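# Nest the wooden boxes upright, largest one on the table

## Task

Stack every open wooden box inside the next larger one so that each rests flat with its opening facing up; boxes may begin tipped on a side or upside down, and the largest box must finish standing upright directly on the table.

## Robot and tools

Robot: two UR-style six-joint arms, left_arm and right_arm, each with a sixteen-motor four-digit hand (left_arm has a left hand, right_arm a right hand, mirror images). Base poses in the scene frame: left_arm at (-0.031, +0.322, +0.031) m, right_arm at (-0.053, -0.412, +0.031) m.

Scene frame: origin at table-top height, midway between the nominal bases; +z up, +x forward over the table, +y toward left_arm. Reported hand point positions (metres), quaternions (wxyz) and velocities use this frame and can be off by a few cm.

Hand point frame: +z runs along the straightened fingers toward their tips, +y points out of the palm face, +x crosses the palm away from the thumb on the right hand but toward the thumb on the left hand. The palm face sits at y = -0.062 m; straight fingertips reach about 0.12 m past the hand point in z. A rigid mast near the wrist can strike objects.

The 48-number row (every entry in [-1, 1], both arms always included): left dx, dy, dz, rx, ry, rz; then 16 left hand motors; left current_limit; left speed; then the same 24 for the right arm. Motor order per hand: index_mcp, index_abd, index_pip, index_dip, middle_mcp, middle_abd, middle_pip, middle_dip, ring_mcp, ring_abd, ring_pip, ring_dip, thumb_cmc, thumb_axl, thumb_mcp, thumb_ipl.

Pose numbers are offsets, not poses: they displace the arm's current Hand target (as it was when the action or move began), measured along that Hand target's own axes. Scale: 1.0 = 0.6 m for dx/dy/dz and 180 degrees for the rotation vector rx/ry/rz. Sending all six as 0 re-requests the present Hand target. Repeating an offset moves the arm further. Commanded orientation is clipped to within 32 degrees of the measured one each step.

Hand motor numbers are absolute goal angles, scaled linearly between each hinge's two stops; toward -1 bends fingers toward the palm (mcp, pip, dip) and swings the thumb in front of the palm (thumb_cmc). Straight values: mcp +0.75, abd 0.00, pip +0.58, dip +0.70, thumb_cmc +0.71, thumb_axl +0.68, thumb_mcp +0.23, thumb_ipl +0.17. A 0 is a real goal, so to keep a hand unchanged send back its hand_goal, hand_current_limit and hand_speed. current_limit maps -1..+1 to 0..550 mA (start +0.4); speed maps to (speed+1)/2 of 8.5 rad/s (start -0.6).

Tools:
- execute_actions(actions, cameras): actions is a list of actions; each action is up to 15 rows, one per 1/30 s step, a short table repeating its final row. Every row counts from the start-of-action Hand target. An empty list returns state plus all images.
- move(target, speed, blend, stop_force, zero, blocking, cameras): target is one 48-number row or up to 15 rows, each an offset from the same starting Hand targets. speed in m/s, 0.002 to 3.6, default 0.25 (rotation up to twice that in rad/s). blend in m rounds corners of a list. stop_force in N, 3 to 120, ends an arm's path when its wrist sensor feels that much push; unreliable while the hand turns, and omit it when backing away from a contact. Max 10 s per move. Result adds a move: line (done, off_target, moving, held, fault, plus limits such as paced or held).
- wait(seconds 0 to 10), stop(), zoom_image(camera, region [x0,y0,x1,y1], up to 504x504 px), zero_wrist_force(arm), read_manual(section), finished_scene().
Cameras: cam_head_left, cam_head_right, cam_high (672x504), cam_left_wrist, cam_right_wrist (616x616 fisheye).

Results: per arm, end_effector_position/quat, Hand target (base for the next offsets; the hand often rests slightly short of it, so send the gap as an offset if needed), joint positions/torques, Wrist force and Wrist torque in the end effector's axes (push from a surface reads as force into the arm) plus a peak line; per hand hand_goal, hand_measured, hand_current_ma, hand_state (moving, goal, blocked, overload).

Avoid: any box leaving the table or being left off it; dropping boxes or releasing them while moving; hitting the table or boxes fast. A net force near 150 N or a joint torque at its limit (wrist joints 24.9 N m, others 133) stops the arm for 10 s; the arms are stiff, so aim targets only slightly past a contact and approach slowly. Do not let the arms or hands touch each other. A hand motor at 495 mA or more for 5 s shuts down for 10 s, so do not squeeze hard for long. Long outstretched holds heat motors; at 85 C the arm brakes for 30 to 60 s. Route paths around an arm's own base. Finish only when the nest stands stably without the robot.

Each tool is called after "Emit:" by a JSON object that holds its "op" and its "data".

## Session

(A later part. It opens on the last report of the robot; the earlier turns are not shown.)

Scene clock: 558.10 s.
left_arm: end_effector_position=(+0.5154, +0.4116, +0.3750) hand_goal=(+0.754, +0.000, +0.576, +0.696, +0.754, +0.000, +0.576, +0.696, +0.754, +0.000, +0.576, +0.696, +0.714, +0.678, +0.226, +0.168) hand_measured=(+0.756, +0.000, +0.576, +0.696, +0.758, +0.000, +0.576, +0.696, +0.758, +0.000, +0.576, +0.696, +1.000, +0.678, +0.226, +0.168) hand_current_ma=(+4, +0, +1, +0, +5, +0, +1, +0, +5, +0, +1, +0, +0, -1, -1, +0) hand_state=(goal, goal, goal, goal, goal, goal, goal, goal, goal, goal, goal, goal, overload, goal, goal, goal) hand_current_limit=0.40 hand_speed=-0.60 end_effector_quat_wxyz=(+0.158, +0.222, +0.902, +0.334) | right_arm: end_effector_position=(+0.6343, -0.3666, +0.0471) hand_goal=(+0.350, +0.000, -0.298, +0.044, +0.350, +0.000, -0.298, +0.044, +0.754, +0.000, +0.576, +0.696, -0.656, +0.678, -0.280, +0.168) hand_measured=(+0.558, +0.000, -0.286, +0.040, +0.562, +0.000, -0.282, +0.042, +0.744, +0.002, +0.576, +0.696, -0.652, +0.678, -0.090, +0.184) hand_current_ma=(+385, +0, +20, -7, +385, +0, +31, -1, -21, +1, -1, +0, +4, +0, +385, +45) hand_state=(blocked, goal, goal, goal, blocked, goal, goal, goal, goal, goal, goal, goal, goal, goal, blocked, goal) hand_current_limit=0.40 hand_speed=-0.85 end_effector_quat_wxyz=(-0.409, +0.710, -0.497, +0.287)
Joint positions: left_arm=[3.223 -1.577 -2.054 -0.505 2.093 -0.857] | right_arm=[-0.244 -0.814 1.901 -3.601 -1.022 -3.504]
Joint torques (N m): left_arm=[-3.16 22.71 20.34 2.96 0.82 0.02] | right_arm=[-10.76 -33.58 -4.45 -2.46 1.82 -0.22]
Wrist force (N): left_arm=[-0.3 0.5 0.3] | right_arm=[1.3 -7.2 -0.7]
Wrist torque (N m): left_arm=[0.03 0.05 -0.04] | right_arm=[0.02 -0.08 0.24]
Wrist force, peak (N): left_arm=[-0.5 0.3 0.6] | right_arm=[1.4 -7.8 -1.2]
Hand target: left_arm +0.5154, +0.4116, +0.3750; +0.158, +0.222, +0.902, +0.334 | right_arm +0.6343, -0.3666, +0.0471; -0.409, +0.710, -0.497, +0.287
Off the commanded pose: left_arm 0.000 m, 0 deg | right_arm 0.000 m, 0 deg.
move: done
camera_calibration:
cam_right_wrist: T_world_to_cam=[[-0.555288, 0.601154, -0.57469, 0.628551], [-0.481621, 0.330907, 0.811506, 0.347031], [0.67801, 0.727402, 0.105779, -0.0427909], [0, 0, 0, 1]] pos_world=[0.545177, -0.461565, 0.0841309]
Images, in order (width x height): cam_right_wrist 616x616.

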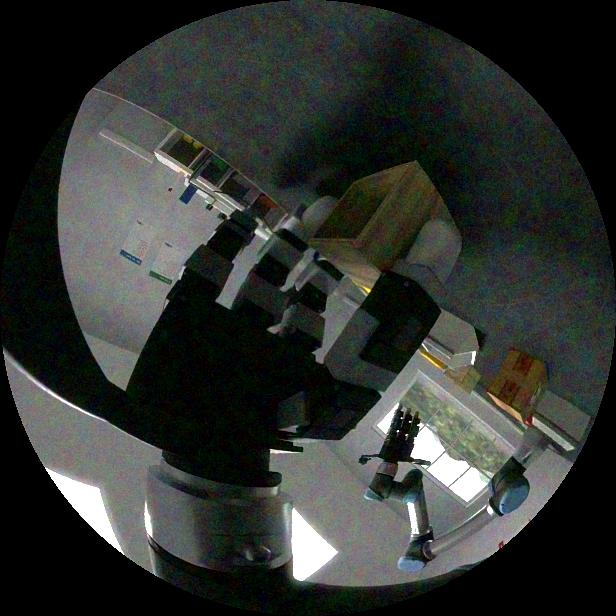

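Emit:
{"op": "move", "data": {"target": [[0,0,0,0,0,0, 0.754,0,0.576,0.696,0.754,0,0.576,0.696,0.754,0,0.576,0.696,0.714,0.678,0.226,0.168,0.4,-0.6, 0,-0.1588,-0.0917,0,0,0, 0.35,0,-0.299,0.044,0.35,0,-0.299,0.044,0.754,0,0.576,0.696,-0.657,0.678,-0.28,0.168,0.4,-0.85],[0,0,0,0,0,0, 0.754,0,0.576,0.696,0.754,0,0.576,0.696,0.754,0,0.576,0.696,0.714,0.678,0.226,0.168,0.4,-0.6, 0.0222,-0.1017,-0.0643,0,0.1528,-0.2646, 0.35,0,-0.299,0.044,0.35,0,-0.299,0.044,0.754,0,0.576,0.696,-0.657,0.678,-0.28,0.168,0.4,-0.85]], "speed": [0.12,0.25], "blend": [0.02,0], "cameras": ["cam_right_wrist"]}}

Scene clock: 570.30 s.
left_arm: end_effector_position=(+0.5154, +0.4116, +0.3750) hand_goal=(+0.754, +0.000, +0.576, +0.696, +0.754, +0.000, +0.576, +0.696, +0.754, +0.000, +0.576, +0.696, +0.714, +0.678, +0.226, +0.168) hand_measured=(+0.756, +0.000, +0.576, +0.696, +0.758, +0.000, +0.576, +0.696, +0.758, +0.000, +0.576, +0.696, +1.000, +0.678, +0.226, +0.168) hand_current_ma=(+4, +0, +1, +0, +5, +0, +1, +0, +5, +0, +1, +0, +0, -1, -1, +0) hand_state=(goal, goal, goal, goal, goal, goal, goal, goal, goal, goal, goal, goal, overload, goal, goal, goal) hand_current_limit=0.40 hand_speed=-0.60 end_effector_quat_wxyz=(+0.158, +0.222, +0.902, +0.334) | right_arm: end_effector_position=(+0.6362, -0.3799, +0.1193) hand_goal=(+0.350, +0.000, -0.298, +0.044, +0.350, +0.000, -0.298, +0.044, +0.754, +0.000, +0.576, +0.696, -0.656, +0.678, -0.280, +0.168) hand_measured=(+0.516, +0.000, -0.254, +0.064, +0.518, +0.000, -0.254, +0.066, +0.744, +0.002, +0.576, +0.696, -0.644, +0.678, -0.090, +0.194) hand_current_ma=(+385, +1, +115, +43, +385, +0, +121, +50, -21, +1, -1, +0, +21, -1, +385, +89) hand_state=(blocked, goal, blocked, blocked, blocked, goal, blocked, blocked, goal, goal, goal, goal, goal, goal, blocked, blocked) hand_current_limit=0.40 hand_speed=-0.85 end_effector_quat_wxyz=(-0.134, +0.762, -0.251, +0.582)
Joint positions: left_arm=[3.223 -1.577 -2.054 -0.505 2.093 -0.857] | right_arm=[0.01 -0.82 1.942 -3.971 -1.617 -4.154]
Joint torques (N m): left_arm=[-4.29 23.02 21.39 2.87 0.78 0.34] | right_arm=[-8.78 -35.67 -2.2 -3.69 0.07 -0.58]
Wrist force (N): left_arm=[-0.4 0.0 0.1] | right_arm=[-1.2 0.4 -2.3]
Wrist torque (N m): left_arm=[-0.02 0.07 -0.03] | right_arm=[0.17 0.04 0.16]
Wrist force, peak (N): left_arm=[-0.6 0.5 0.4] | right_arm=[1.5 -8.1 -1.3]
Hand target: left_arm +0.5154, +0.4116, +0.3750; +0.158, +0.222, +0.902, +0.334 | right_arm +0.6362, -0.3800, +0.1193; -0.134, +0.762, -0.251, +0.582
Off the commanded pose: left_arm 0.000 m, 0 deg | right_arm 0.000 m, 0 deg.
move: done
camera_calibration:
cam_right_wrist: T_world_to_cam=[[-0.28432, -0.143767, -0.947889, 0.268258], [-0.640164, 0.764462, 0.0760717, 0.647124], [0.713689, 0.628433, -0.309387, -0.0527508], [0, 0, 0, 1]] pos_world=[0.528185, -0.422985, 0.188731]
Images, in order (width x height): cam_right_wrist 616x616.

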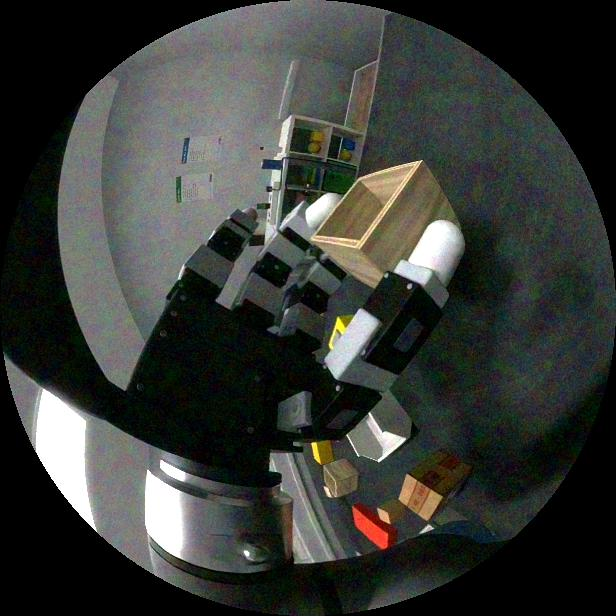

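Emit:
{"op": "move", "data": {"target": [0,0,0,0,0,0, 0.754,0,0.576,0.696,0.754,0,0.576,0.696,0.754,0,0.576,0.696,0.714,0.678,0.226,0.168,0.4,-0.6, -0.0846,0.0513,0.0296,0,0,0, 0.35,0,-0.299,0.044,0.35,0,-0.299,0.044,0.754,0,0.576,0.696,-0.657,0.678,-0.28,0.168,0.4,-0.85], "speed": 0.12}}

Emit:
{"op": "move", "data": {"target": [0,0,0,0,0,0, 0.754,0,0.576,0.696,0.754,0,0.576,0.696,0.754,0,0.576,0.696,0.714,0.678,0.226,0.168,0.4,-0.6, -0.0341,0.0207,0.012,0,0,0, 0.35,0,-0.299,0.044,0.35,0,-0.299,0.044,0.754,0,0.576,0.696,-0.657,0.678,-0.28,0.168,0.4,-0.85], "speed": 0.02, "stop_force": 3}}

Emit:
{"op": "move", "data": {"target": [[0,0,0,0,0,0, 0.754,0,0.576,0.696,0.754,0,0.576,0.696,0.754,0,0.576,0.696,0.714,0.678,0.226,0.168,0.4,-0.6, -0.013,-0.007,-0.0042,0,0,0, 0.35,0,-0.299,0.044,0.35,0,-0.299,0.044,0.754,0,0.576,0.696,-0.657,0.678,-0.28,0.168,0.4,-0.85],[0,0,0,0,0,0, 0.754,0,0.576,0.696,0.754,0,0.576,0.696,0.754,0,0.576,0.696,0.714,0.678,0.226,0.168,0.4,-0.6, -0.025,-0.0122,-0.007,0,0,0, 0.35,0,-0.299,0.044,0.35,0,-0.299,0.044,0.754,0,0.576,0.696,-0.657,0.678,-0.28,0.168,0.4,-0.85],[0,0,0,0,0,0, 0.754,0,0.576,0.696,0.754,0,0.576,0.696,0.754,0,0.576,0.696,0.714,0.678,0.226,0.168,0.4,-0.6, -0.0378,-0.0153,-0.0088,0,0,0, 0.35,0,-0.299,0.044,0.35,0,-0.299,0.044,0.754,0,0.576,0.696,-0.657,0.678,-0.28,0.168,0.4,-0.85]], "speed": 0.03, "stop_force": 15, "blend": [0.003,0.003,0], "cameras": ["cam_right_wrist"]}}

Scene clock: 593.20 s.
left_arm: end_effector_position=(+0.5154, +0.4116, +0.3750) hand_goal=(+0.754, +0.000, +0.576, +0.696, +0.754, +0.000, +0.576, +0.696, +0.754, +0.000, +0.576, +0.696, +0.714, +0.678, +0.226, +0.168) hand_measured=(+0.756, +0.000, +0.576, +0.696, +0.758, +0.000, +0.576, +0.696, +0.758, +0.000, +0.576, +0.696, +1.000, +0.678, +0.226, +0.168) hand_current_ma=(+4, +0, +1, +0, +5, +0, +1, +0, +5, +0, +1, +0, +0, -1, -1, +0) hand_state=(goal, goal, goal, goal, goal, goal, goal, goal, goal, goal, goal, goal, overload, goal, goal, goal) hand_current_limit=0.40 hand_speed=-0.60 end_effector_quat_wxyz=(+0.158, +0.222, +0.902, +0.334) | right_arm: end_effector_position=(+0.6362, -0.3801, +0.0574) hand_goal=(+0.350, +0.000, -0.298, +0.044, +0.350, +0.000, -0.298, +0.044, +0.754, +0.000, +0.576, +0.696, -0.656, +0.678, -0.280, +0.168) hand_measured=(+0.516, +0.002, -0.254, +0.064, +0.518, +0.000, -0.254, +0.066, +0.744, +0.002, +0.576, +0.696, -0.644, +0.678, -0.090, +0.194) hand_current_ma=(+385, +1, +116, +43, +385, +0, +121, +50, -21, +1, -1, +0, +23, -1, +385, +89) hand_state=(blocked, goal, blocked, blocked, blocked, goal, blocked, blocked, goal, goal, goal, goal, goal, goal, blocked, blocked) hand_current_limit=0.40 hand_speed=-0.85 end_effector_quat_wxyz=(-0.134, +0.762, -0.251, +0.582)
Joint positions: left_arm=[3.223 -1.577 -2.054 -0.505 2.093 -0.857] | right_arm=[0.01 -0.677 1.913 -4.086 -1.617 -4.154]
Joint torques (N m): left_arm=[-4.57 23.49 20.63 3.11 0.85 0.37] | right_arm=[-6.77 -34.83 -0.62 -1.93 1.86 -1.33]
Wrist force (N): left_arm=[-0.2 0.2 0.1] | right_arm=[-1.1 0.3 -2.2]
Wrist torque (N m): left_arm=[0.02 0.03 -0.02] | right_arm=[0.14 0.03 0.15]
Wrist force, peak (N): left_arm=[-0.7 0.3 0.2] | right_arm=[-2.2 1.1 -2.0]
Hand target: left_arm +0.5154, +0.4116, +0.3750; +0.158, +0.222, +0.902, +0.334 | right_arm +0.6361, -0.3801, +0.0573; -0.134, +0.762, -0.251, +0.582
Off the commanded pose: left_arm 0.000 m, 0 deg | right_arm 0.000 m, 0 deg.
move: done

Scene clock: 594.47 s.
left_arm: end_effector_position=(+0.5154, +0.4116, +0.3750) hand_goal=(+0.754, +0.000, +0.576, +0.696, +0.754, +0.000, +0.576, +0.696, +0.754, +0.000, +0.576, +0.696, +0.714, +0.678, +0.226, +0.168) hand_measured=(+0.756, +0.000, +0.576, +0.696, +0.758, +0.000, +0.576, +0.696, +0.758, +0.000, +0.576, +0.696, +1.000, +0.678, +0.226, +0.168) hand_current_ma=(+4, +0, +1, +0, +5, +0, +1, +0, +5, +0, +1, +0, +0, -1, -1, +0) hand_state=(goal, goal, goal, goal, goal, goal, goal, goal, goal, goal, goal, goal, overload, goal, goal, goal) hand_current_limit=0.40 hand_speed=-0.60 end_effector_quat_wxyz=(+0.158, +0.222, +0.902, +0.334) | right_arm: end_effector_position=(+0.6361, -0.3801, +0.0498) hand_goal=(+0.350, +0.000, -0.298, +0.044, +0.350, +0.000, -0.298, +0.044, +0.754, +0.000, +0.576, +0.696, -0.656, +0.678, -0.280, +0.168) hand_measured=(+0.516, +0.000, -0.254, +0.062, +0.516, -0.002, -0.254, +0.064, +0.744, +0.002, +0.576, +0.696, -0.644, +0.676, -0.086, +0.194) hand_current_ma=(+385, +0, +116, +40, +385, -1, +121, +44, -21, +1, -1, +0, +23, -3, +385, +90) hand_state=(blocked, goal, blocked, goal, blocked, goal, blocked, blocked, goal, goal, goal, goal, goal, goal, blocked, blocked) hand_current_limit=0.40 hand_speed=-0.85 end_effector_quat_wxyz=(-0.134, +0.762, -0.251, +0.582)
Joint positions: left_arm=[3.223 -1.577 -2.054 -0.505 2.093 -0.857] | right_arm=[0.01 -0.659 1.908 -4.099 -1.617 -4.154]
Joint torques (N m): left_arm=[-3.8 22.62 21.42 2.95 0.62 0.16] | right_arm=[-4.91 -36.14 -0.39 -3.87 1.87 0.43]
Wrist force (N): left_arm=[-0.3 0.3 0.3] | right_arm=[-0.5 -0.1 -2.2]
Wrist torque (N m): left_arm=[0.00 0.05 -0.03] | right_arm=[0.14 0.04 0.18]
Wrist force, peak (N): left_arm=[-0.3 0.2 0.7] | right_arm=[3.5 -5.5 -5.4]
Hand target: left_arm +0.5154, +0.4116, +0.3750; +0.158, +0.222, +0.902, +0.334 | right_arm +0.6361, -0.3801, +0.0498; -0.134, +0.762, -0.251, +0.582 (not the last commanded pose)
Off the commanded pose: left_arm 0.000 m, 0 deg | right_arm 0.018 m, 0 deg.
move: contact (right_arm)

Scene clock: 596.20 s.
left_arm: end_effector_position=(+0.5154, +0.4116, +0.3750) hand_goal=(+0.754, +0.000, +0.576, +0.696, +0.754, +0.000, +0.576, +0.696, +0.754, +0.000, +0.576, +0.696, +0.714, +0.678, +0.226, +0.168) hand_measured=(+0.756, +0.000, +0.576, +0.696, +0.758, +0.000, +0.576, +0.696, +0.758, +0.000, +0.576, +0.696, +1.000, +0.678, +0.226, +0.168) hand_current_ma=(+4, +0, +1, +0, +5, +0, +1, +0, +5, +0, +1, +0, +0, -1, -1, +0) hand_state=(goal, goal, goal, goal, goal, goal, goal, goal, goal, goal, goal, goal, overload, goal, goal, goal) hand_current_limit=0.40 hand_speed=-0.60 end_effector_quat_wxyz=(+0.158, +0.222, +0.902, +0.334) | right_arm: end_effector_position=(+0.6294, -0.3616, +0.0391) hand_goal=(+0.350, +0.000, -0.298, +0.044, +0.350, +0.000, -0.298, +0.044, +0.754, +0.000, +0.576, +0.696, -0.656, +0.678, -0.280, +0.168) hand_measured=(+0.512, -0.098, -0.252, +0.068, +0.498, +0.000, -0.254, +0.056, +0.744, +0.002, +0.576, +0.696, -0.644, +0.672, -0.084, +0.196) hand_current_ma=(+385, -278, +121, +56, +385, +0, +121, +21, -21, +1, -1, +0, +24, -10, +385, +93) hand_state=(blocked, blocked, blocked, blocked, blocked, goal, blocked, goal, goal, goal, goal, goal, goal, goal, blocked, blocked) hand_current_limit=0.40 hand_speed=-0.85 end_effector_quat_wxyz=(-0.134, +0.762, -0.251, +0.582)
Joint positions: left_arm=[3.223 -1.577 -2.054 -0.505 2.093 -0.857] | right_arm=[0.047 -0.635 1.907 -4.121 -1.653 -4.143]
Joint torques (N m): left_arm=[-4.8 23.39 21.63 2.81 0.84 0.41] | right_arm=[-10.47 -30.09 4.23 -1.35 -1.89 -0.82]
Wrist force (N): left_arm=[-0.5 0.2 0.4] | right_arm=[7.6 -8.4 -7.4]
Wrist torque (N m): left_arm=[-0.01 0.07 -0.05] | right_arm=[0.19 0.19 0.33]
Wrist force, peak (N): left_arm=[-0.5 0.3 0.6] | right_arm=[18.3 -6.2 -7.5]
Hand target: left_arm +0.5154, +0.4116, +0.3750; +0.158, +0.222, +0.902, +0.334 | right_arm +0.6294, -0.3616, +0.0391; -0.134, +0.762, -0.251, +0.582 (not the last commanded pose)
Off the commanded pose: left_arm 0.000 m, 0 deg | right_arm 0.003 m, 0 deg.
move: contact (right_arm); path passed 2 of 3 targets
camera_calibration:
cam_right_wrist: T_world_to_cam=[[-0.284039, -0.143949, -0.947945, 0.19264], [-0.64001, 0.764633, 0.0756581, 0.634848], [0.713939, 0.628184, -0.309315, -0.0845438], [0, 0, 0, 1]] pos_world=[0.521385, -0.404586, 0.108431]
Images, in order (width x height): cam_right_wrist 616x616.

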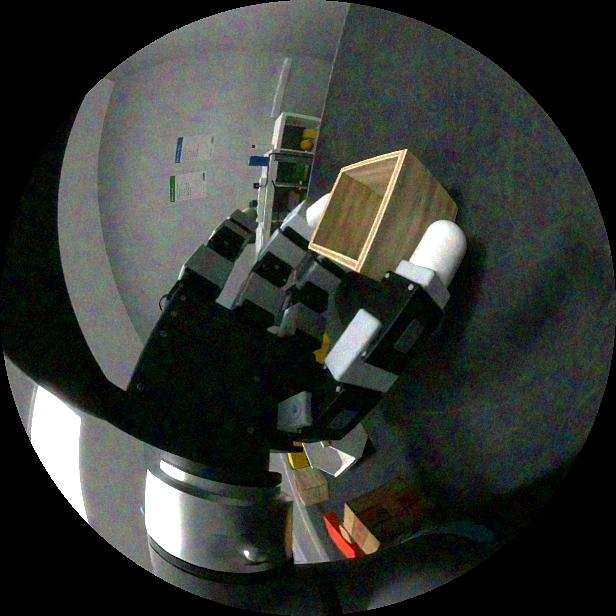

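Emit:
{"op": "move", "data": {"target": [0,0,0,0,0,0, 0.754,0,0.576,0.696,0.754,0,0.576,0.696,0.754,0,0.576,0.696,0.714,0.678,0.226,0.168,0.4,-0.6, 0,0,0,0,0,0, 0.8,0,-0.299,0.044,0.8,0,-0.299,0.044,0.754,0,0.576,0.696,-0.657,0.678,0.08,0.168,0.4,-0.9], "speed": 0.03}}

Emit:
{"op": "move", "data": {"target": [[0,0,0,0,0,0, 0.754,0,0.576,0.696,0.754,0,0.576,0.696,0.754,0,0.576,0.696,0.714,0.678,0.226,0.168,0.4,-0.6, 0,-0.1299,-0.0749,0,0,0, 0.8,0,-0.299,0.044,0.8,0,-0.299,0.044,0.754,0,0.576,0.696,-0.657,0.678,0.08,0.168,0.4,-0.8],[0,0,0,0,0,0, 0.754,0,0.576,0.696,0.754,0,0.576,0.696,0.754,0,0.576,0.696,0.714,0.678,0.226,0.168,0.4,-0.6, 0.2202,-0.1097,-0.0633,0,-0.1528,0.2646, 0.8,0,-0.299,0.044,0.8,0,-0.299,0.044,0.754,0,0.576,0.696,-0.657,0.678,0.08,0.168,0.4,-0.8]], "speed": [0.12,0.25], "blend": [0.02,0], "cameras": ["cam_right_wrist","cam_high"]}}

Emit:
{"op": "zoom_image", "data": {"camera": "cam_right_wrist", "region": [390, 90, 510, 210]}}

Emit:
{"op": "zoom_image", "data": {"camera": "cam_right_wrist", "region": [456, 276, 616, 396]}}

Scene clock: 603.93 s.
left_arm: end_effector_position=(+0.5154, +0.4116, +0.3750) hand_goal=(+0.754, +0.000, +0.576, +0.696, +0.754, +0.000, +0.576, +0.696, +0.754, +0.000, +0.576, +0.696, +0.714, +0.678, +0.226, +0.168) hand_measured=(+0.756, +0.000, +0.576, +0.696, +0.758, +0.000, +0.576, +0.696, +0.758, +0.000, +0.576, +0.696, +1.000, +0.678, +0.226, +0.168) hand_current_ma=(+4, +0, +1, +0, +5, +0, +1, +0, +5, +0, +1, +0, +0, -1, -1, +0) hand_state=(goal, goal, goal, goal, goal, goal, goal, goal, goal, goal, goal, goal, overload, goal, goal, goal) hand_current_limit=0.40 hand_speed=-0.60 end_effector_quat_wxyz=(+0.158, +0.222, +0.902, +0.334) | right_arm: end_effector_position=(+0.6294, -0.3616, +0.0391) hand_goal=(+0.800, +0.000, -0.298, +0.044, +0.800, +0.000, -0.298, +0.044, +0.754, +0.000, +0.576, +0.696, -0.656, +0.678, +0.080, +0.168) hand_measured=(+0.790, +0.000, -0.300, +0.042, +0.790, +0.000, -0.296, +0.048, +0.744, +0.002, +0.576, +0.696, -0.644, +0.678, +0.076, +0.170) hand_current_ma=(-18, +0, -3, -3, -19, +1, +3, +4, -21, +1, -1, +0, +25, -1, -7, +3) hand_state=(goal, goal, goal, goal, goal, goal, goal, goal, goal, goal, goal, goal, goal, goal, goal, goal) hand_current_limit=0.40 hand_speed=-0.90 end_effector_quat_wxyz=(-0.134, +0.762, -0.251, +0.582)
Joint positions: left_arm=[3.223 -1.577 -2.054 -0.505 2.093 -0.857] | right_arm=[0.047 -0.635 1.907 -4.121 -1.653 -4.143]
Joint torques (N m): left_arm=[-3.88 22.54 21.24 2.86 0.81 0.4] | right_arm=[3.45 -38.65 -3.41 -1.6 2.26 -0.62]
Wrist force (N): left_arm=[-0.4 0.3 0.2] | right_arm=[-0.7 -0.3 -2.3]
Wrist torque (N m): left_arm=[0.01 0.06 -0.03] | right_arm=[0.08 0.04 0.11]
Wrist force, peak (N): left_arm=[-0.5 0.3 0.5] | right_arm=[8.2 -9.0 -8.0]
Hand target: left_arm +0.5154, +0.4116, +0.3750; +0.158, +0.222, +0.902, +0.334 | right_arm +0.6294, -0.3616, +0.0391; -0.134, +0.762, -0.251, +0.582
Off the commanded pose: left_arm 0.000 m, 0 deg | right_arm 0.000 m, 0 deg.
move: done

Scene clock: 607.07 s.
left_arm: end_effector_position=(+0.5154, +0.4116, +0.3750) hand_goal=(+0.754, +0.000, +0.576, +0.696, +0.754, +0.000, +0.576, +0.696, +0.754, +0.000, +0.576, +0.696, +0.714, +0.678, +0.226, +0.168) hand_measured=(+0.756, +0.000, +0.576, +0.696, +0.758, +0.000, +0.576, +0.696, +0.758, +0.000, +0.576, +0.696, +1.000, +0.678, +0.226, +0.168) hand_current_ma=(+4, +0, +1, +0, +5, +0, +1, +0, +5, +0, +1, +0, +0, -1, -1, +0) hand_state=(goal, goal, goal, goal, goal, goal, goal, goal, goal, goal, goal, goal, overload, goal, goal, goal) hand_current_limit=0.40 hand_speed=-0.60 end_effector_quat_wxyz=(+0.158, +0.222, +0.902, +0.334) | right_arm: end_effector_position=(+0.6341, -0.3743, +0.1909) hand_goal=(+0.800, +0.000, -0.298, +0.044, +0.800, +0.000, -0.298, +0.044, +0.754, +0.000, +0.576, +0.696, -0.656, +0.678, +0.080, +0.168) hand_measured=(+0.792, +0.000, -0.300, +0.042, +0.792, +0.000, -0.296, +0.048, +0.744, +0.002, +0.576, +0.696, -0.652, +0.678, +0.076, +0.170) hand_current_ma=(-15, +0, -3, -3, -15, +1, +3, +4, -20, +1, -1, +0, +4, -1, -7, +2) hand_state=(goal, goal, goal, goal, goal, goal, goal, goal, goal, goal, goal, goal, goal, goal, goal, goal) hand_current_limit=0.40 hand_speed=-0.80 end_effector_quat_wxyz=(-0.409, +0.710, -0.497, +0.287)
Joint positions: left_arm=[3.223 -1.577 -2.054 -0.505 2.093 -0.857] | right_arm=[-0.258 -1.101 1.871 -3.28 -1.011 -3.513]
Joint torques (N m): left_arm=[-4.76 23.01 21.22 2.81 0.87 0.3] | right_arm=[-0.79 -28.84 -13.6 -1.03 2.33 0.52]
Wrist force (N): left_arm=[-0.3 0.2 0.0] | right_arm=[1.1 1.4 -1.0]
Wrist torque (N m): left_arm=[0.02 0.06 -0.03] | right_arm=[0.04 -0.05 0.40]
Wrist force, peak (N): left_arm=[-0.7 0.4 0.3] | right_arm=[-1.8 -1.4 -2.9]
Hand target: left_arm +0.5154, +0.4116, +0.3750; +0.158, +0.222, +0.902, +0.334 | right_arm +0.6341, -0.3742, +0.1909; -0.409, +0.710, -0.497, +0.287
Off the commanded pose: left_arm 0.000 m, 0 deg | right_arm 0.000 m, 0 deg.
move: done
camera_calibration:
cam_right_wrist: T_world_to_cam=[[-0.554879, 0.601002, -0.575245, 0.715542], [-0.481961, 0.331377, 0.811112, 0.233285], [0.678103, 0.727314, 0.105785, -0.0523588], [0, 0, 0, 1]] pos_world=[0.544978, -0.469266, 0.22793]
Images, in order (width x height): cam_high 672x504, cam_right_wrist 616x616.

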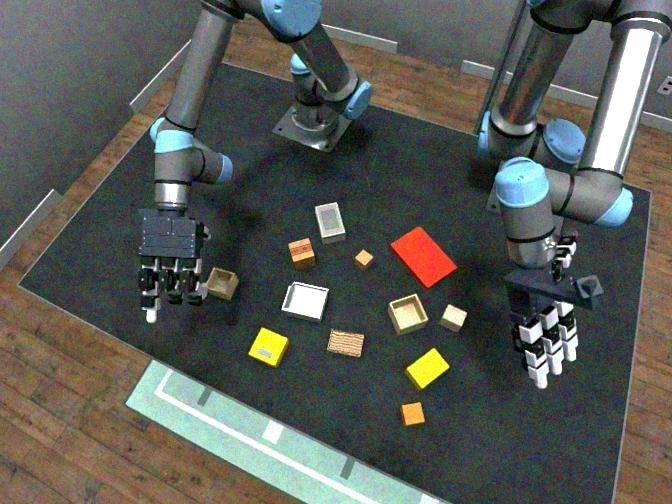

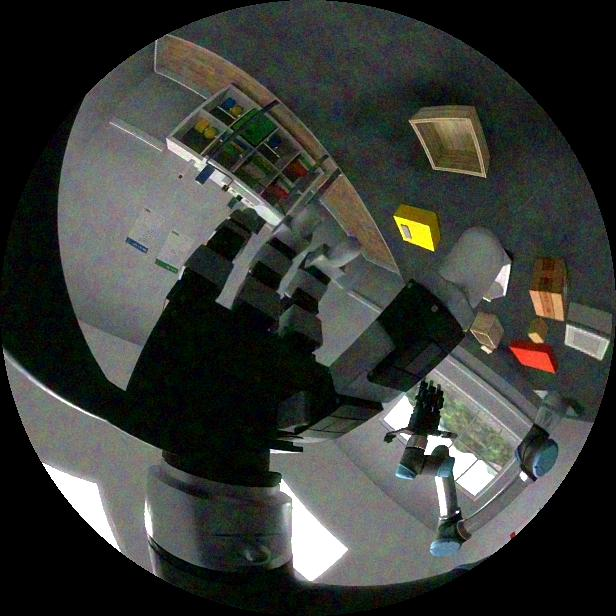

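Scaled by 4.200 from the camera's 616x616 image, which has a finer 880x880 frame.

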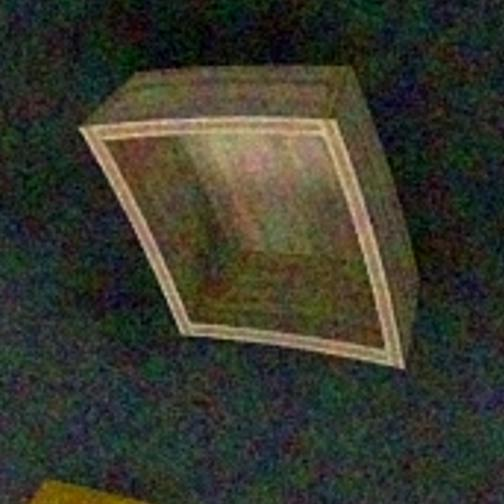

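Scaled by 3.150 from the camera's 616x616 image, which has a finer 880x880 frame.

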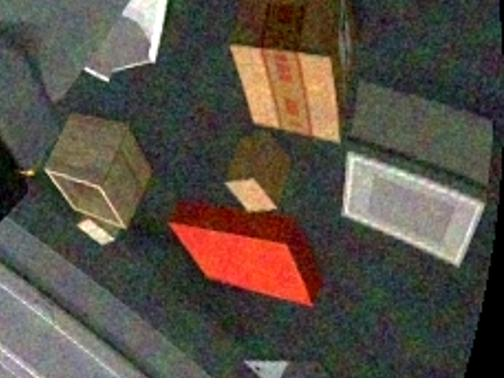

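Emit:
{"op": "move", "data": {"target": [0,0,0,0,0,0, 0.754,0,0.576,0.696,0.754,0,0.576,0.696,0.754,0,0.576,0.696,0.714,0.678,0.226,0.168,0.4,-0.6, -0.0143,0.1898,0.1135,0,0.0625,0.0361, 0.8,0,-0.299,0.044,0.8,0,-0.299,0.044,0.754,0,0.576,0.696,-0.657,0.678,0.08,0.168,0.4,-0.8], "speed": 0.15, "cameras": ["cam_right_wrist"]}}

Emit:
{"op": "move", "data": {"target": [0,0,0,0,0,0, 0.754,0,0.576,0.696,0.754,0,0.576,0.696,0.754,0,0.576,0.696,0.714,0.678,0.226,0.168,0.4,-0.6, 0,0,0,0,0,0, 0.4,0,-0.299,0.044,0.4,0,-0.299,0.044,0.754,0,0.576,0.696,-0.657,0.678,-0.25,0.168,0.4,-0.88], "speed": 0.1, "cameras": ["cam_right_wrist"]}}

Scene clock: 648.27 s.
left_arm: end_effector_position=(+0.5154, +0.4116, +0.3750) hand_goal=(+0.754, +0.000, +0.576, +0.696, +0.754, +0.000, +0.576, +0.696, +0.754, +0.000, +0.576, +0.696, +0.714, +0.678, +0.226, +0.168) hand_measured=(+0.756, +0.000, +0.576, +0.696, +0.758, +0.000, +0.576, +0.696, +0.758, +0.000, +0.576, +0.696, +1.000, +0.678, +0.226, +0.168) hand_current_ma=(+4, +0, +1, +0, +5, +0, +1, +0, +5, +0, +1, +0, +0, -1, -1, +0) hand_state=(goal, goal, goal, goal, goal, goal, goal, goal, goal, goal, goal, goal, overload, goal, goal, goal) hand_current_limit=0.40 hand_speed=-0.60 end_effector_quat_wxyz=(+0.158, +0.222, +0.902, +0.334) | right_arm: end_effector_position=(+0.6330, -0.3654, +0.0583) hand_goal=(+0.800, +0.000, -0.298, +0.044, +0.800, +0.000, -0.298, +0.044, +0.754, +0.000, +0.576, +0.696, -0.656, +0.678, +0.080, +0.168) hand_measured=(+0.792, +0.000, -0.300, +0.042, +0.792, +0.000, -0.296, +0.048, +0.744, +0.002, +0.576, +0.696, -0.654, +0.678, +0.076, +0.170) hand_current_ma=(-15, +0, -3, -3, -15, +1, +3, +4, -20, +1, -1, +0, +4, -1, -7, +2) hand_state=(goal, goal, goal, goal, goal, goal, goal, goal, goal, goal, goal, goal, goal, goal, goal, goal) hand_current_limit=0.40 hand_speed=-0.80 end_effector_quat_wxyz=(-0.374, +0.649, -0.574, +0.331)
Joint positions: left_arm=[3.223 -1.577 -2.054 -0.505 2.093 -0.857] | right_arm=[-0.189 -0.841 1.932 -3.678 -1.256 -3.331]
Joint torques (N m): left_arm=[-4.27 23.55 21.37 2.85 0.69 0.47] | right_arm=[-9.99 -31.56 -15.2 -4.1 -0.85 0.45]
Wrist force (N): left_arm=[-0.2 0.3 0.1] | right_arm=[1.0 1.1 -0.8]
Wrist torque (N m): left_arm=[0.02 0.03 -0.03] | right_arm=[0.00 -0.03 0.36]
Wrist force, peak (N): left_arm=[-0.4 0.3 0.6] | right_arm=[1.4 2.9 -0.1]
Hand target: left_arm +0.5154, +0.4116, +0.3750; +0.158, +0.222, +0.902, +0.334 | right_arm +0.6330, -0.3655, +0.0582; -0.374, +0.649, -0.574, +0.331
Off the commanded pose: left_arm 0.000 m, 0 deg | right_arm 0.000 m, 0 deg.
move: done
camera_calibration:
cam_right_wrist: T_world_to_cam=[[-0.405981, 0.710425, -0.574871, 0.578987], [-0.395188, 0.430715, 0.811364, 0.318798], [0.824018, 0.55658, 0.105889, -0.198786], [0, 0, 0, 1]] pos_world=[0.524845, -0.437997, 0.0952306]
Images, in order (width x height): cam_right_wrist 616x616.

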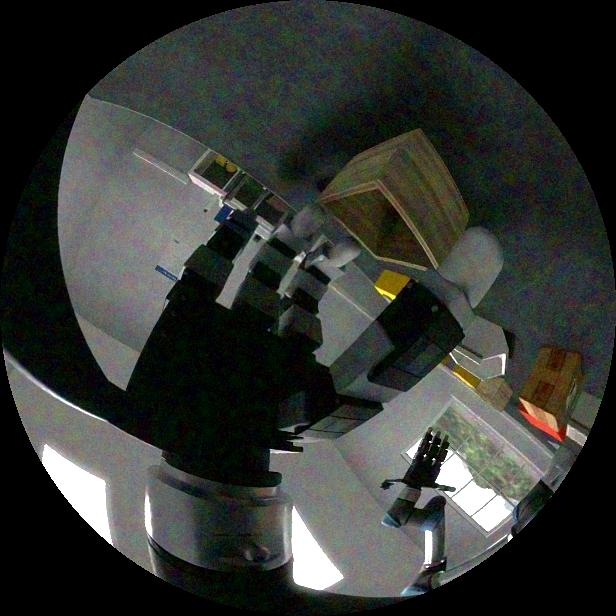

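Scene clock: 649.40 s.
left_arm: end_effector_position=(+0.5154, +0.4116, +0.3750) hand_goal=(+0.754, +0.000, +0.576, +0.696, +0.754, +0.000, +0.576, +0.696, +0.754, +0.000, +0.576, +0.696, +0.714, +0.678, +0.226, +0.168) hand_measured=(+0.756, +0.000, +0.576, +0.696, +0.758, +0.000, +0.576, +0.696, +0.758, +0.000, +0.576, +0.696, +1.000, +0.678, +0.226, +0.168) hand_current_ma=(+4, +0, +1, +0, +5, +0, +1, +0, +5, +0, +1, +0, +0, -1, -1, +0) hand_state=(goal, goal, goal, goal, goal, goal, goal, goal, goal, goal, goal, goal, overload, goal, goal, goal) hand_current_limit=0.40 hand_speed=-0.60 end_effector_quat_wxyz=(+0.158, +0.222, +0.902, +0.334) | right_arm: end_effector_position=(+0.6330, -0.3656, +0.0582) hand_goal=(+0.400, +0.000, -0.298, +0.044, +0.400, +0.000, -0.298, +0.044, +0.754, +0.000, +0.576, +0.696, -0.656, +0.678, -0.250, +0.168) hand_measured=(+0.540, +0.000, -0.284, +0.042, +0.526, +0.000, -0.280, +0.046, +0.744, +0.002, +0.576, +0.696, -0.654, +0.678, -0.088, +0.198) hand_current_ma=(+385, +0, +27, -2, +385, +1, +39, +2, -20, +1, -1, +0, +2, -1, +385, +108) hand_state=(blocked, goal, goal, goal, blocked, goal, goal, goal, goal, goal, goal, goal, goal, goal, blocked, blocked) hand_current_limit=0.40 hand_speed=-0.88 end_effector_quat_wxyz=(-0.374, +0.649, -0.574, +0.331)
Joint positions: left_arm=[3.223 -1.577 -2.054 -0.505 2.093 -0.857] | right_arm=[-0.189 -0.841 1.932 -3.678 -1.257 -3.331]
Joint torques (N m): left_arm=[-5.33 23.11 20.63 2.8 0.66 0.3] | right_arm=[-10.31 -33.6 -5.13 -2.7 -1.61 0.65]
Wrist force (N): left_arm=[-0.1 0.1 0.1] | right_arm=[1.3 -6.4 -1.3]
Wrist torque (N m): left_arm=[0.00 0.02 -0.02] | right_arm=[-0.10 -0.09 0.36]
Wrist force, peak (N): left_arm=[-0.2 0.6 0.4] | right_arm=[1.4 -6.8 -1.7]
Hand target: left_arm +0.5154, +0.4116, +0.3750; +0.158, +0.222, +0.902, +0.334 | right_arm +0.6330, -0.3655, +0.0582; -0.374, +0.649, -0.574, +0.331
Off the commanded pose: left_arm 0.000 m, 0 deg | right_arm 0.000 m, 0 deg.
move: done
camera_calibration:
cam_right_wrist: T_world_to_cam=[[-0.405687, 0.710512, -0.574971, 0.578894], [-0.395186, 0.430874, 0.81128, 0.318999], [0.824164, 0.556346, 0.105985, -0.198908], [0, 0, 0, 1]] pos_world=[0.524846, -0.438097, 0.0951304]
Images, in order (width x height): cam_right_wrist 616x616.

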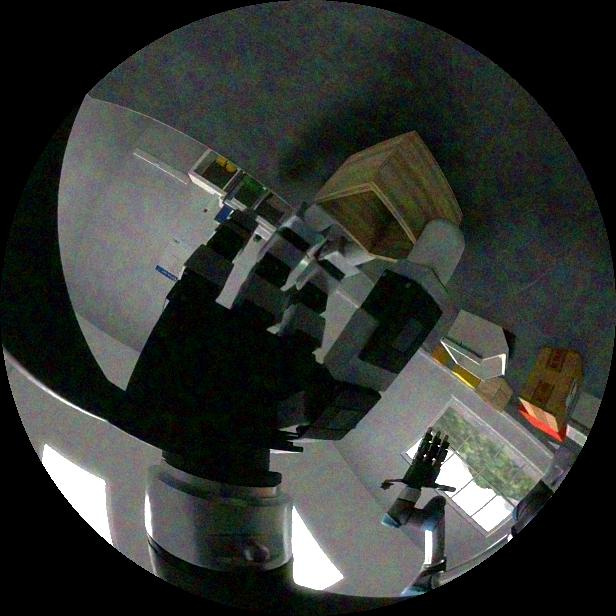

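Emit:
{"op": "move", "data": {"target": [[0,0,0,0,0,0, 0.754,0,0.576,0.696,0.754,0,0.576,0.696,0.754,0,0.576,0.696,0.714,0.678,0.226,0.168,0.4,-0.6, 0,-0.2021,-0.1167,0,0,0, 0.4,0,-0.299,0.044,0.4,0,-0.299,0.044,0.754,0,0.576,0.696,-0.657,0.678,-0.25,0.168,0.4,-0.88],[0,0,0,0,0,0, 0.754,0,0.576,0.696,0.754,0,0.576,0.696,0.754,0,0.576,0.696,0.714,0.678,0.226,0.168,0.4,-0.6, -0.8412,-0.1518,-0.1962,0,-0.1828,-0.1056, 0.4,0,-0.299,0.044,0.4,0,-0.299,0.044,0.754,0,0.576,0.696,-0.657,0.678,-0.25,0.168,0.4,-0.88]], "speed": [0.15,0.25], "blend": [0.03,0], "cameras": ["cam_right_wrist","cam_high","cam_head_left"]}}

Scene clock: 662.93 s.
left_arm: end_effector_position=(+0.5154, +0.4116, +0.3750) hand_goal=(+0.754, +0.000, +0.576, +0.696, +0.754, +0.000, +0.576, +0.696, +0.754, +0.000, +0.576, +0.696, +0.714, +0.678, +0.226, +0.168) hand_measured=(+0.756, +0.000, +0.576, +0.696, +0.758, +0.000, +0.576, +0.696, +0.758, +0.000, +0.576, +0.696, +1.000, +0.678, +0.226, +0.168) hand_current_ma=(+4, +0, +1, +0, +5, +0, +1, +0, +5, +0, +1, +0, +0, -1, -1, +0) hand_state=(goal, goal, goal, goal, goal, goal, goal, goal, goal, goal, goal, goal, overload, goal, goal, goal) hand_current_limit=0.40 hand_speed=-0.60 end_effector_quat_wxyz=(+0.158, +0.222, +0.902, +0.334) | right_arm: end_effector_position=(+0.5155, +0.1285, +0.1957) hand_goal=(+0.400, +0.000, -0.298, +0.044, +0.400, +0.000, -0.298, +0.044, +0.754, +0.000, +0.576, +0.696, -0.656, +0.678, -0.250, +0.168) hand_measured=(+0.498, +0.000, -0.264, +0.056, +0.482, +0.000, -0.264, +0.058, +0.744, +0.002, +0.576, +0.696, -0.648, +0.678, -0.070, +0.204) hand_current_ma=(+361, +0, +83, +23, +291, +1, +83, +26, -20, +1, -1, +0, +13, +1, +385, +135) hand_state=(blocked, goal, blocked, goal, blocked, goal, blocked, goal, goal, goal, goal, goal, goal, goal, blocked, blocked) hand_current_limit=0.40 hand_speed=-0.88 end_effector_quat_wxyz=(-0.462, +0.800, -0.331, +0.191)
Joint positions: left_arm=[3.223 -1.577 -2.054 -0.505 2.093 -0.857] | right_arm=[0.559 -0.938 1.587 -3.248 -1.329 -3.285]
Joint torques (N m): left_arm=[-5.31 23.65 21.88 2.89 0.83 0.56] | right_arm=[7.1 -39.62 -26.76 -3.82 2.4 -0.47]
Wrist force (N): left_arm=[-0.4 0.5 0.2] | right_arm=[1.1 1.4 -0.7]
Wrist torque (N m): left_arm=[0.03 0.06 -0.05] | right_arm=[0.03 -0.05 0.25]
Wrist force, peak (N): left_arm=[-0.6 0.6 0.2] | right_arm=[1.2 -7.1 -1.4]
Hand target: left_arm +0.5154, +0.4116, +0.3750; +0.158, +0.222, +0.902, +0.334 | right_arm +0.5155, +0.1286, +0.1958; -0.462, +0.800, -0.331, +0.191
Off the commanded pose: left_arm 0.000 m, 0 deg | right_arm 0.000 m, 0 deg.
move: done
camera_calibration:
cam_right_wrist: T_world_to_cam=[[-0.757285, 0.310247, -0.574688, 0.491859], [-0.576332, 0.0964238, 0.811507, 0.0843351], [0.307181, 0.945753, 0.105785, -0.17492], [0, 0, 0, 1]] pos_world=[0.474815, 0.00470098, 0.232731]
Images, in order (width x height): cam_head_left 672x504, cam_high 672x504, cam_right_wrist 616x616.

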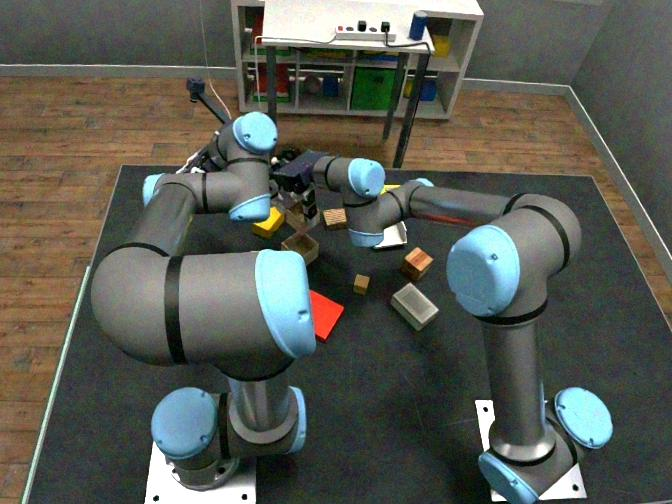

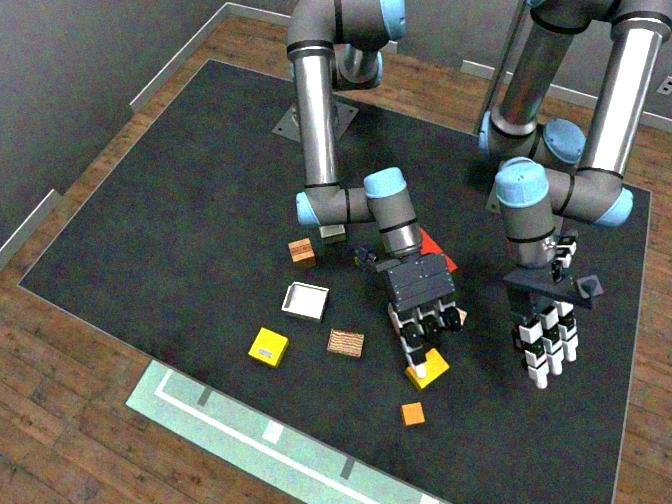

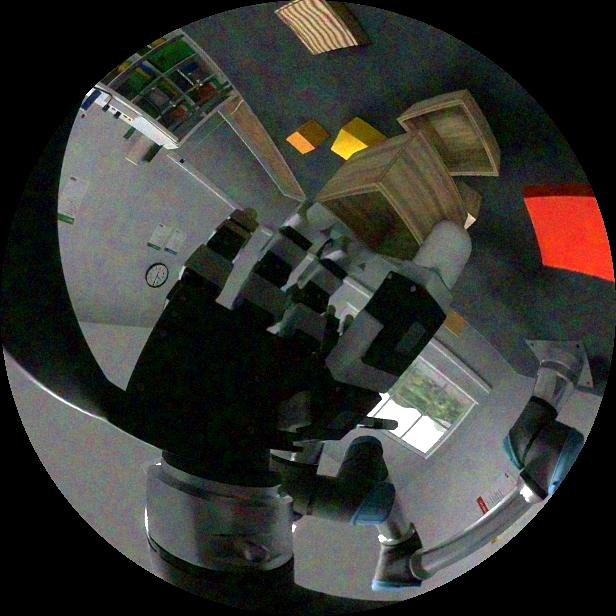

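Emit:
{"op": "zoom_image", "data": {"camera": "cam_right_wrist", "region": [300, 80, 520, 270]}}

Emit:
{"op": "zoom_image", "data": {"camera": "cam_right_wrist", "region": [380, 80, 510, 190]}}

Scaled by 2.291 from the camera's 616x616 image, which has a finer 880x880 frame.

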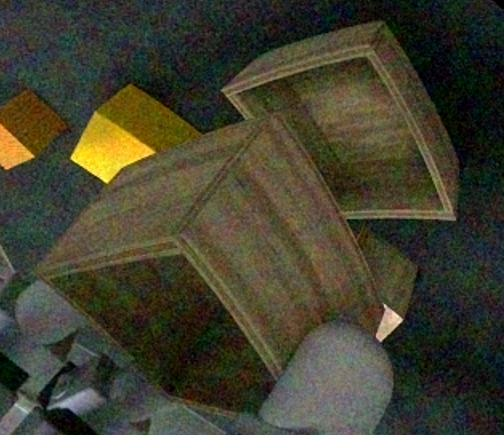

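Scaled by 3.877 from the camera's 616x616 image, which has a finer 880x880 frame.

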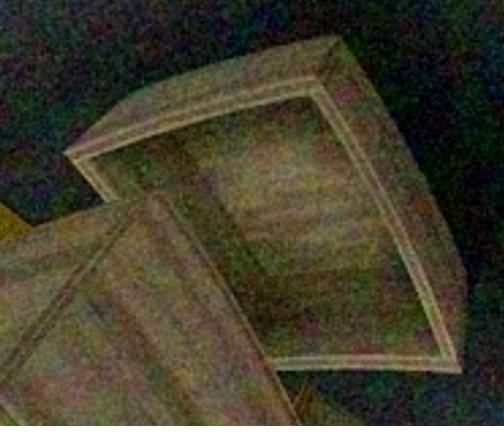

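Emit:
{"op": "move", "data": {"target": [0,0,0,0,0,0, 0.754,0,0.576,0.696,0.754,0,0.576,0.696,0.754,0,0.576,0.696,0.714,0.678,0.226,0.168,0.4,-0.6, -0.0141,0.0895,0.0517,0,0,0, 0.4,0,-0.299,0.044,0.4,0,-0.299,0.044,0.754,0,0.576,0.696,-0.657,0.678,-0.25,0.168,0.4,-0.88], "speed": 0.12, "stop_force": 6, "cameras": ["cam_right_wrist","cam_high","cam_head_left","cam_head_right"]}}

Emit:
{"op": "zoom_image", "data": {"camera": "cam_right_wrist", "region": [300, 80, 520, 270]}}

Emit:
{"op": "zoom_image", "data": {"camera": "cam_head_left", "region": [260, 180, 350, 280]}}

Emit:
{"op": "zoom_image", "data": {"camera": "cam_head_right", "region": [260, 180, 350, 280]}}

Scene clock: 693.30 s.
left_arm: end_effector_position=(+0.5154, +0.4116, +0.3750) hand_goal=(+0.754, +0.000, +0.576, +0.696, +0.754, +0.000, +0.576, +0.696, +0.754, +0.000, +0.576, +0.696, +0.714, +0.678, +0.226, +0.168) hand_measured=(+0.756, +0.000, +0.576, +0.696, +0.758, +0.000, +0.576, +0.696, +0.758, +0.000, +0.576, +0.696, +1.000, +0.678, +0.226, +0.168) hand_current_ma=(+4, +0, +1, +0, +5, +0, +1, +0, +5, +0, +1, +0, +0, -1, -1, +0) hand_state=(goal, goal, goal, goal, goal, goal, goal, goal, goal, goal, goal, goal, overload, goal, goal, goal) hand_current_limit=0.40 hand_speed=-0.60 end_effector_quat_wxyz=(+0.158, +0.222, +0.902, +0.334) | right_arm: end_effector_position=(+0.5095, +0.1345, +0.1338) hand_goal=(+0.400, +0.000, -0.298, +0.044, +0.400, +0.000, -0.298, +0.044, +0.754, +0.000, +0.576, +0.696, -0.656, +0.678, -0.250, +0.168) hand_measured=(+0.498, +0.000, -0.264, +0.056, +0.482, +0.000, -0.264, +0.058, +0.744, +0.002, +0.576, +0.696, -0.648, +0.678, -0.070, +0.204) hand_current_ma=(+359, +0, +83, +23, +290, +1, +83, +26, -20, +1, -1, +0, +13, +1, +385, +135) hand_state=(blocked, goal, blocked, goal, blocked, goal, blocked, goal, goal, goal, goal, goal, goal, goal, blocked, blocked) hand_current_limit=0.40 hand_speed=-0.88 end_effector_quat_wxyz=(-0.462, +0.800, -0.331, +0.191)
Joint positions: left_arm=[3.223 -1.577 -2.054 -0.505 2.093 -0.857] | right_arm=[0.572 -0.843 1.616 -3.374 -1.34 -3.278]
Joint torques (N m): left_arm=[-5.66 22.86 22.14 3.12 1.01 0.52] | right_arm=[-9.8 -38.29 -24.99 -4.54 2.46 -0.66]
Wrist force (N): left_arm=[-0.3 0.2 0.1] | right_arm=[1.1 1.4 -0.6]
Wrist torque (N m): left_arm=[0.00 0.04 -0.03] | right_arm=[0.02 -0.07 0.26]
Wrist force, peak (N): left_arm=[-0.4 0.5 0.4] | right_arm=[1.3 2.8 0.0]
Hand target: left_arm +0.5154, +0.4116, +0.3750; +0.158, +0.222, +0.902, +0.334 | right_arm +0.5095, +0.1345, +0.1338; -0.462, +0.800, -0.331, +0.191
Off the commanded pose: left_arm 0.000 m, 0 deg | right_arm 0.000 m, 0 deg.
move: done
camera_calibration:
cam_right_wrist: T_world_to_cam=[[-0.757333, 0.310074, -0.574718, 0.449929], [-0.576381, 0.0963092, 0.811486, 0.130697], [0.306971, 0.945822, 0.105782, -0.172124], [0, 0, 0, 1]] pos_world=[0.468915, 0.0107006, 0.170731]
Images, in order (width x height): cam_head_left 672x504, cam_head_right 672x504, cam_high 672x504, cam_right_wrist 616x616.

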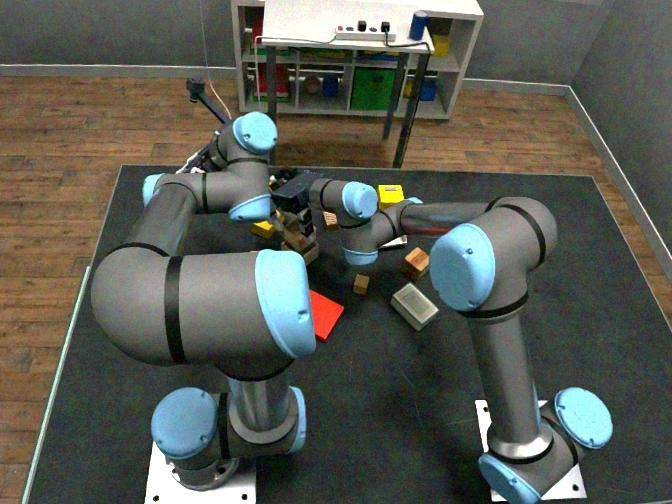

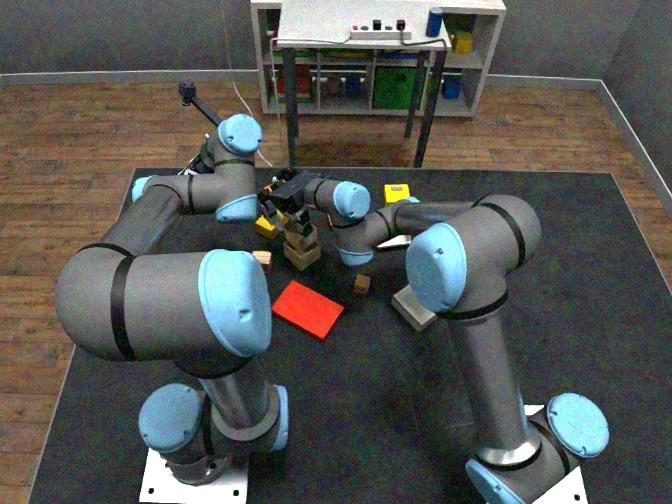

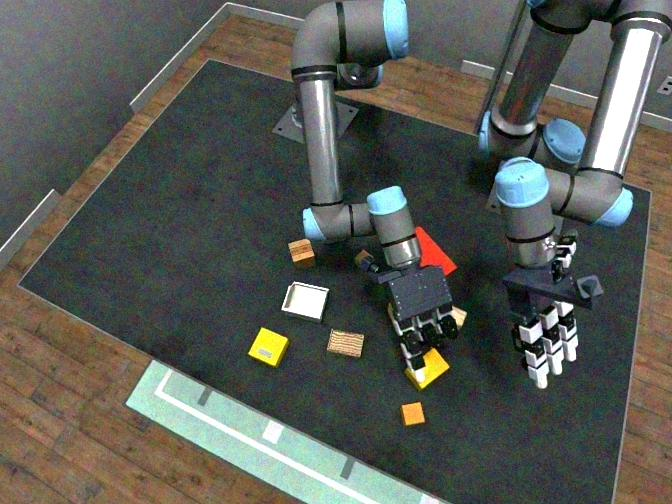

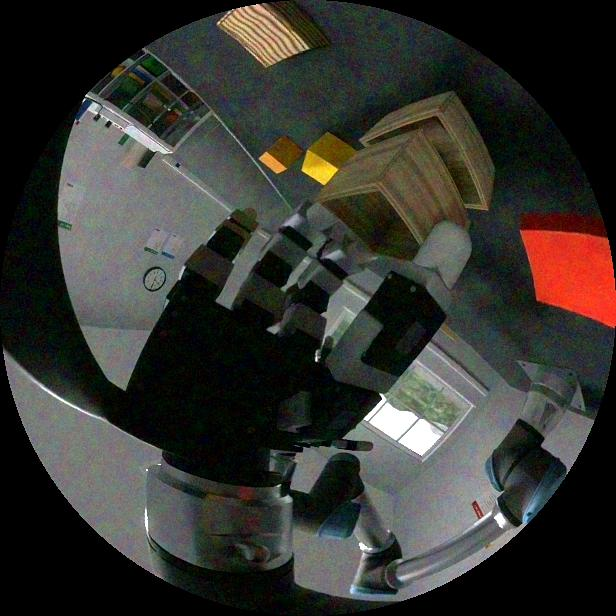

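Scaled by 2.291 from the camera's 616x616 image, which has a finer 880x880 frame.

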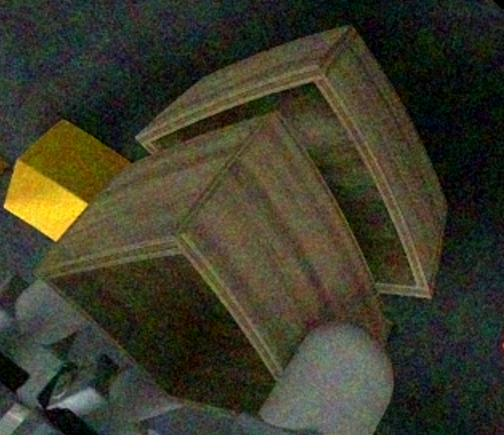

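Scaled by 5.040.

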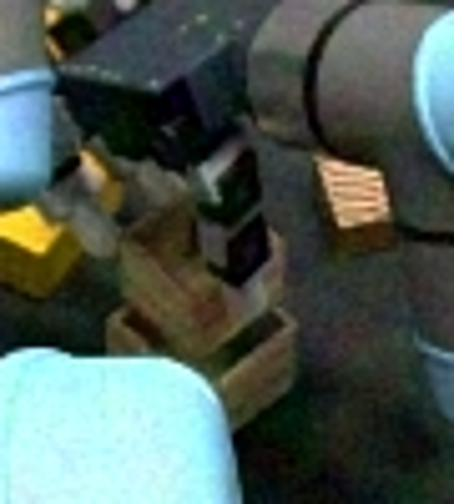

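Scaled by 5.040.

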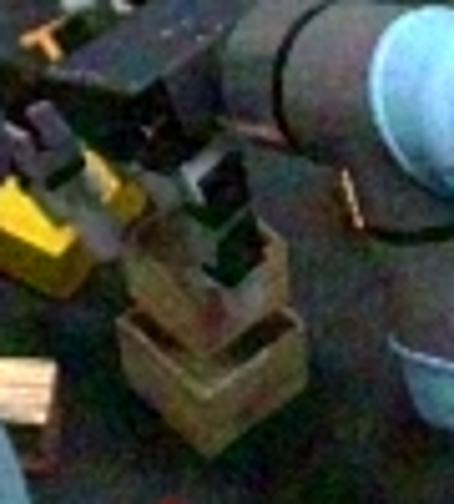

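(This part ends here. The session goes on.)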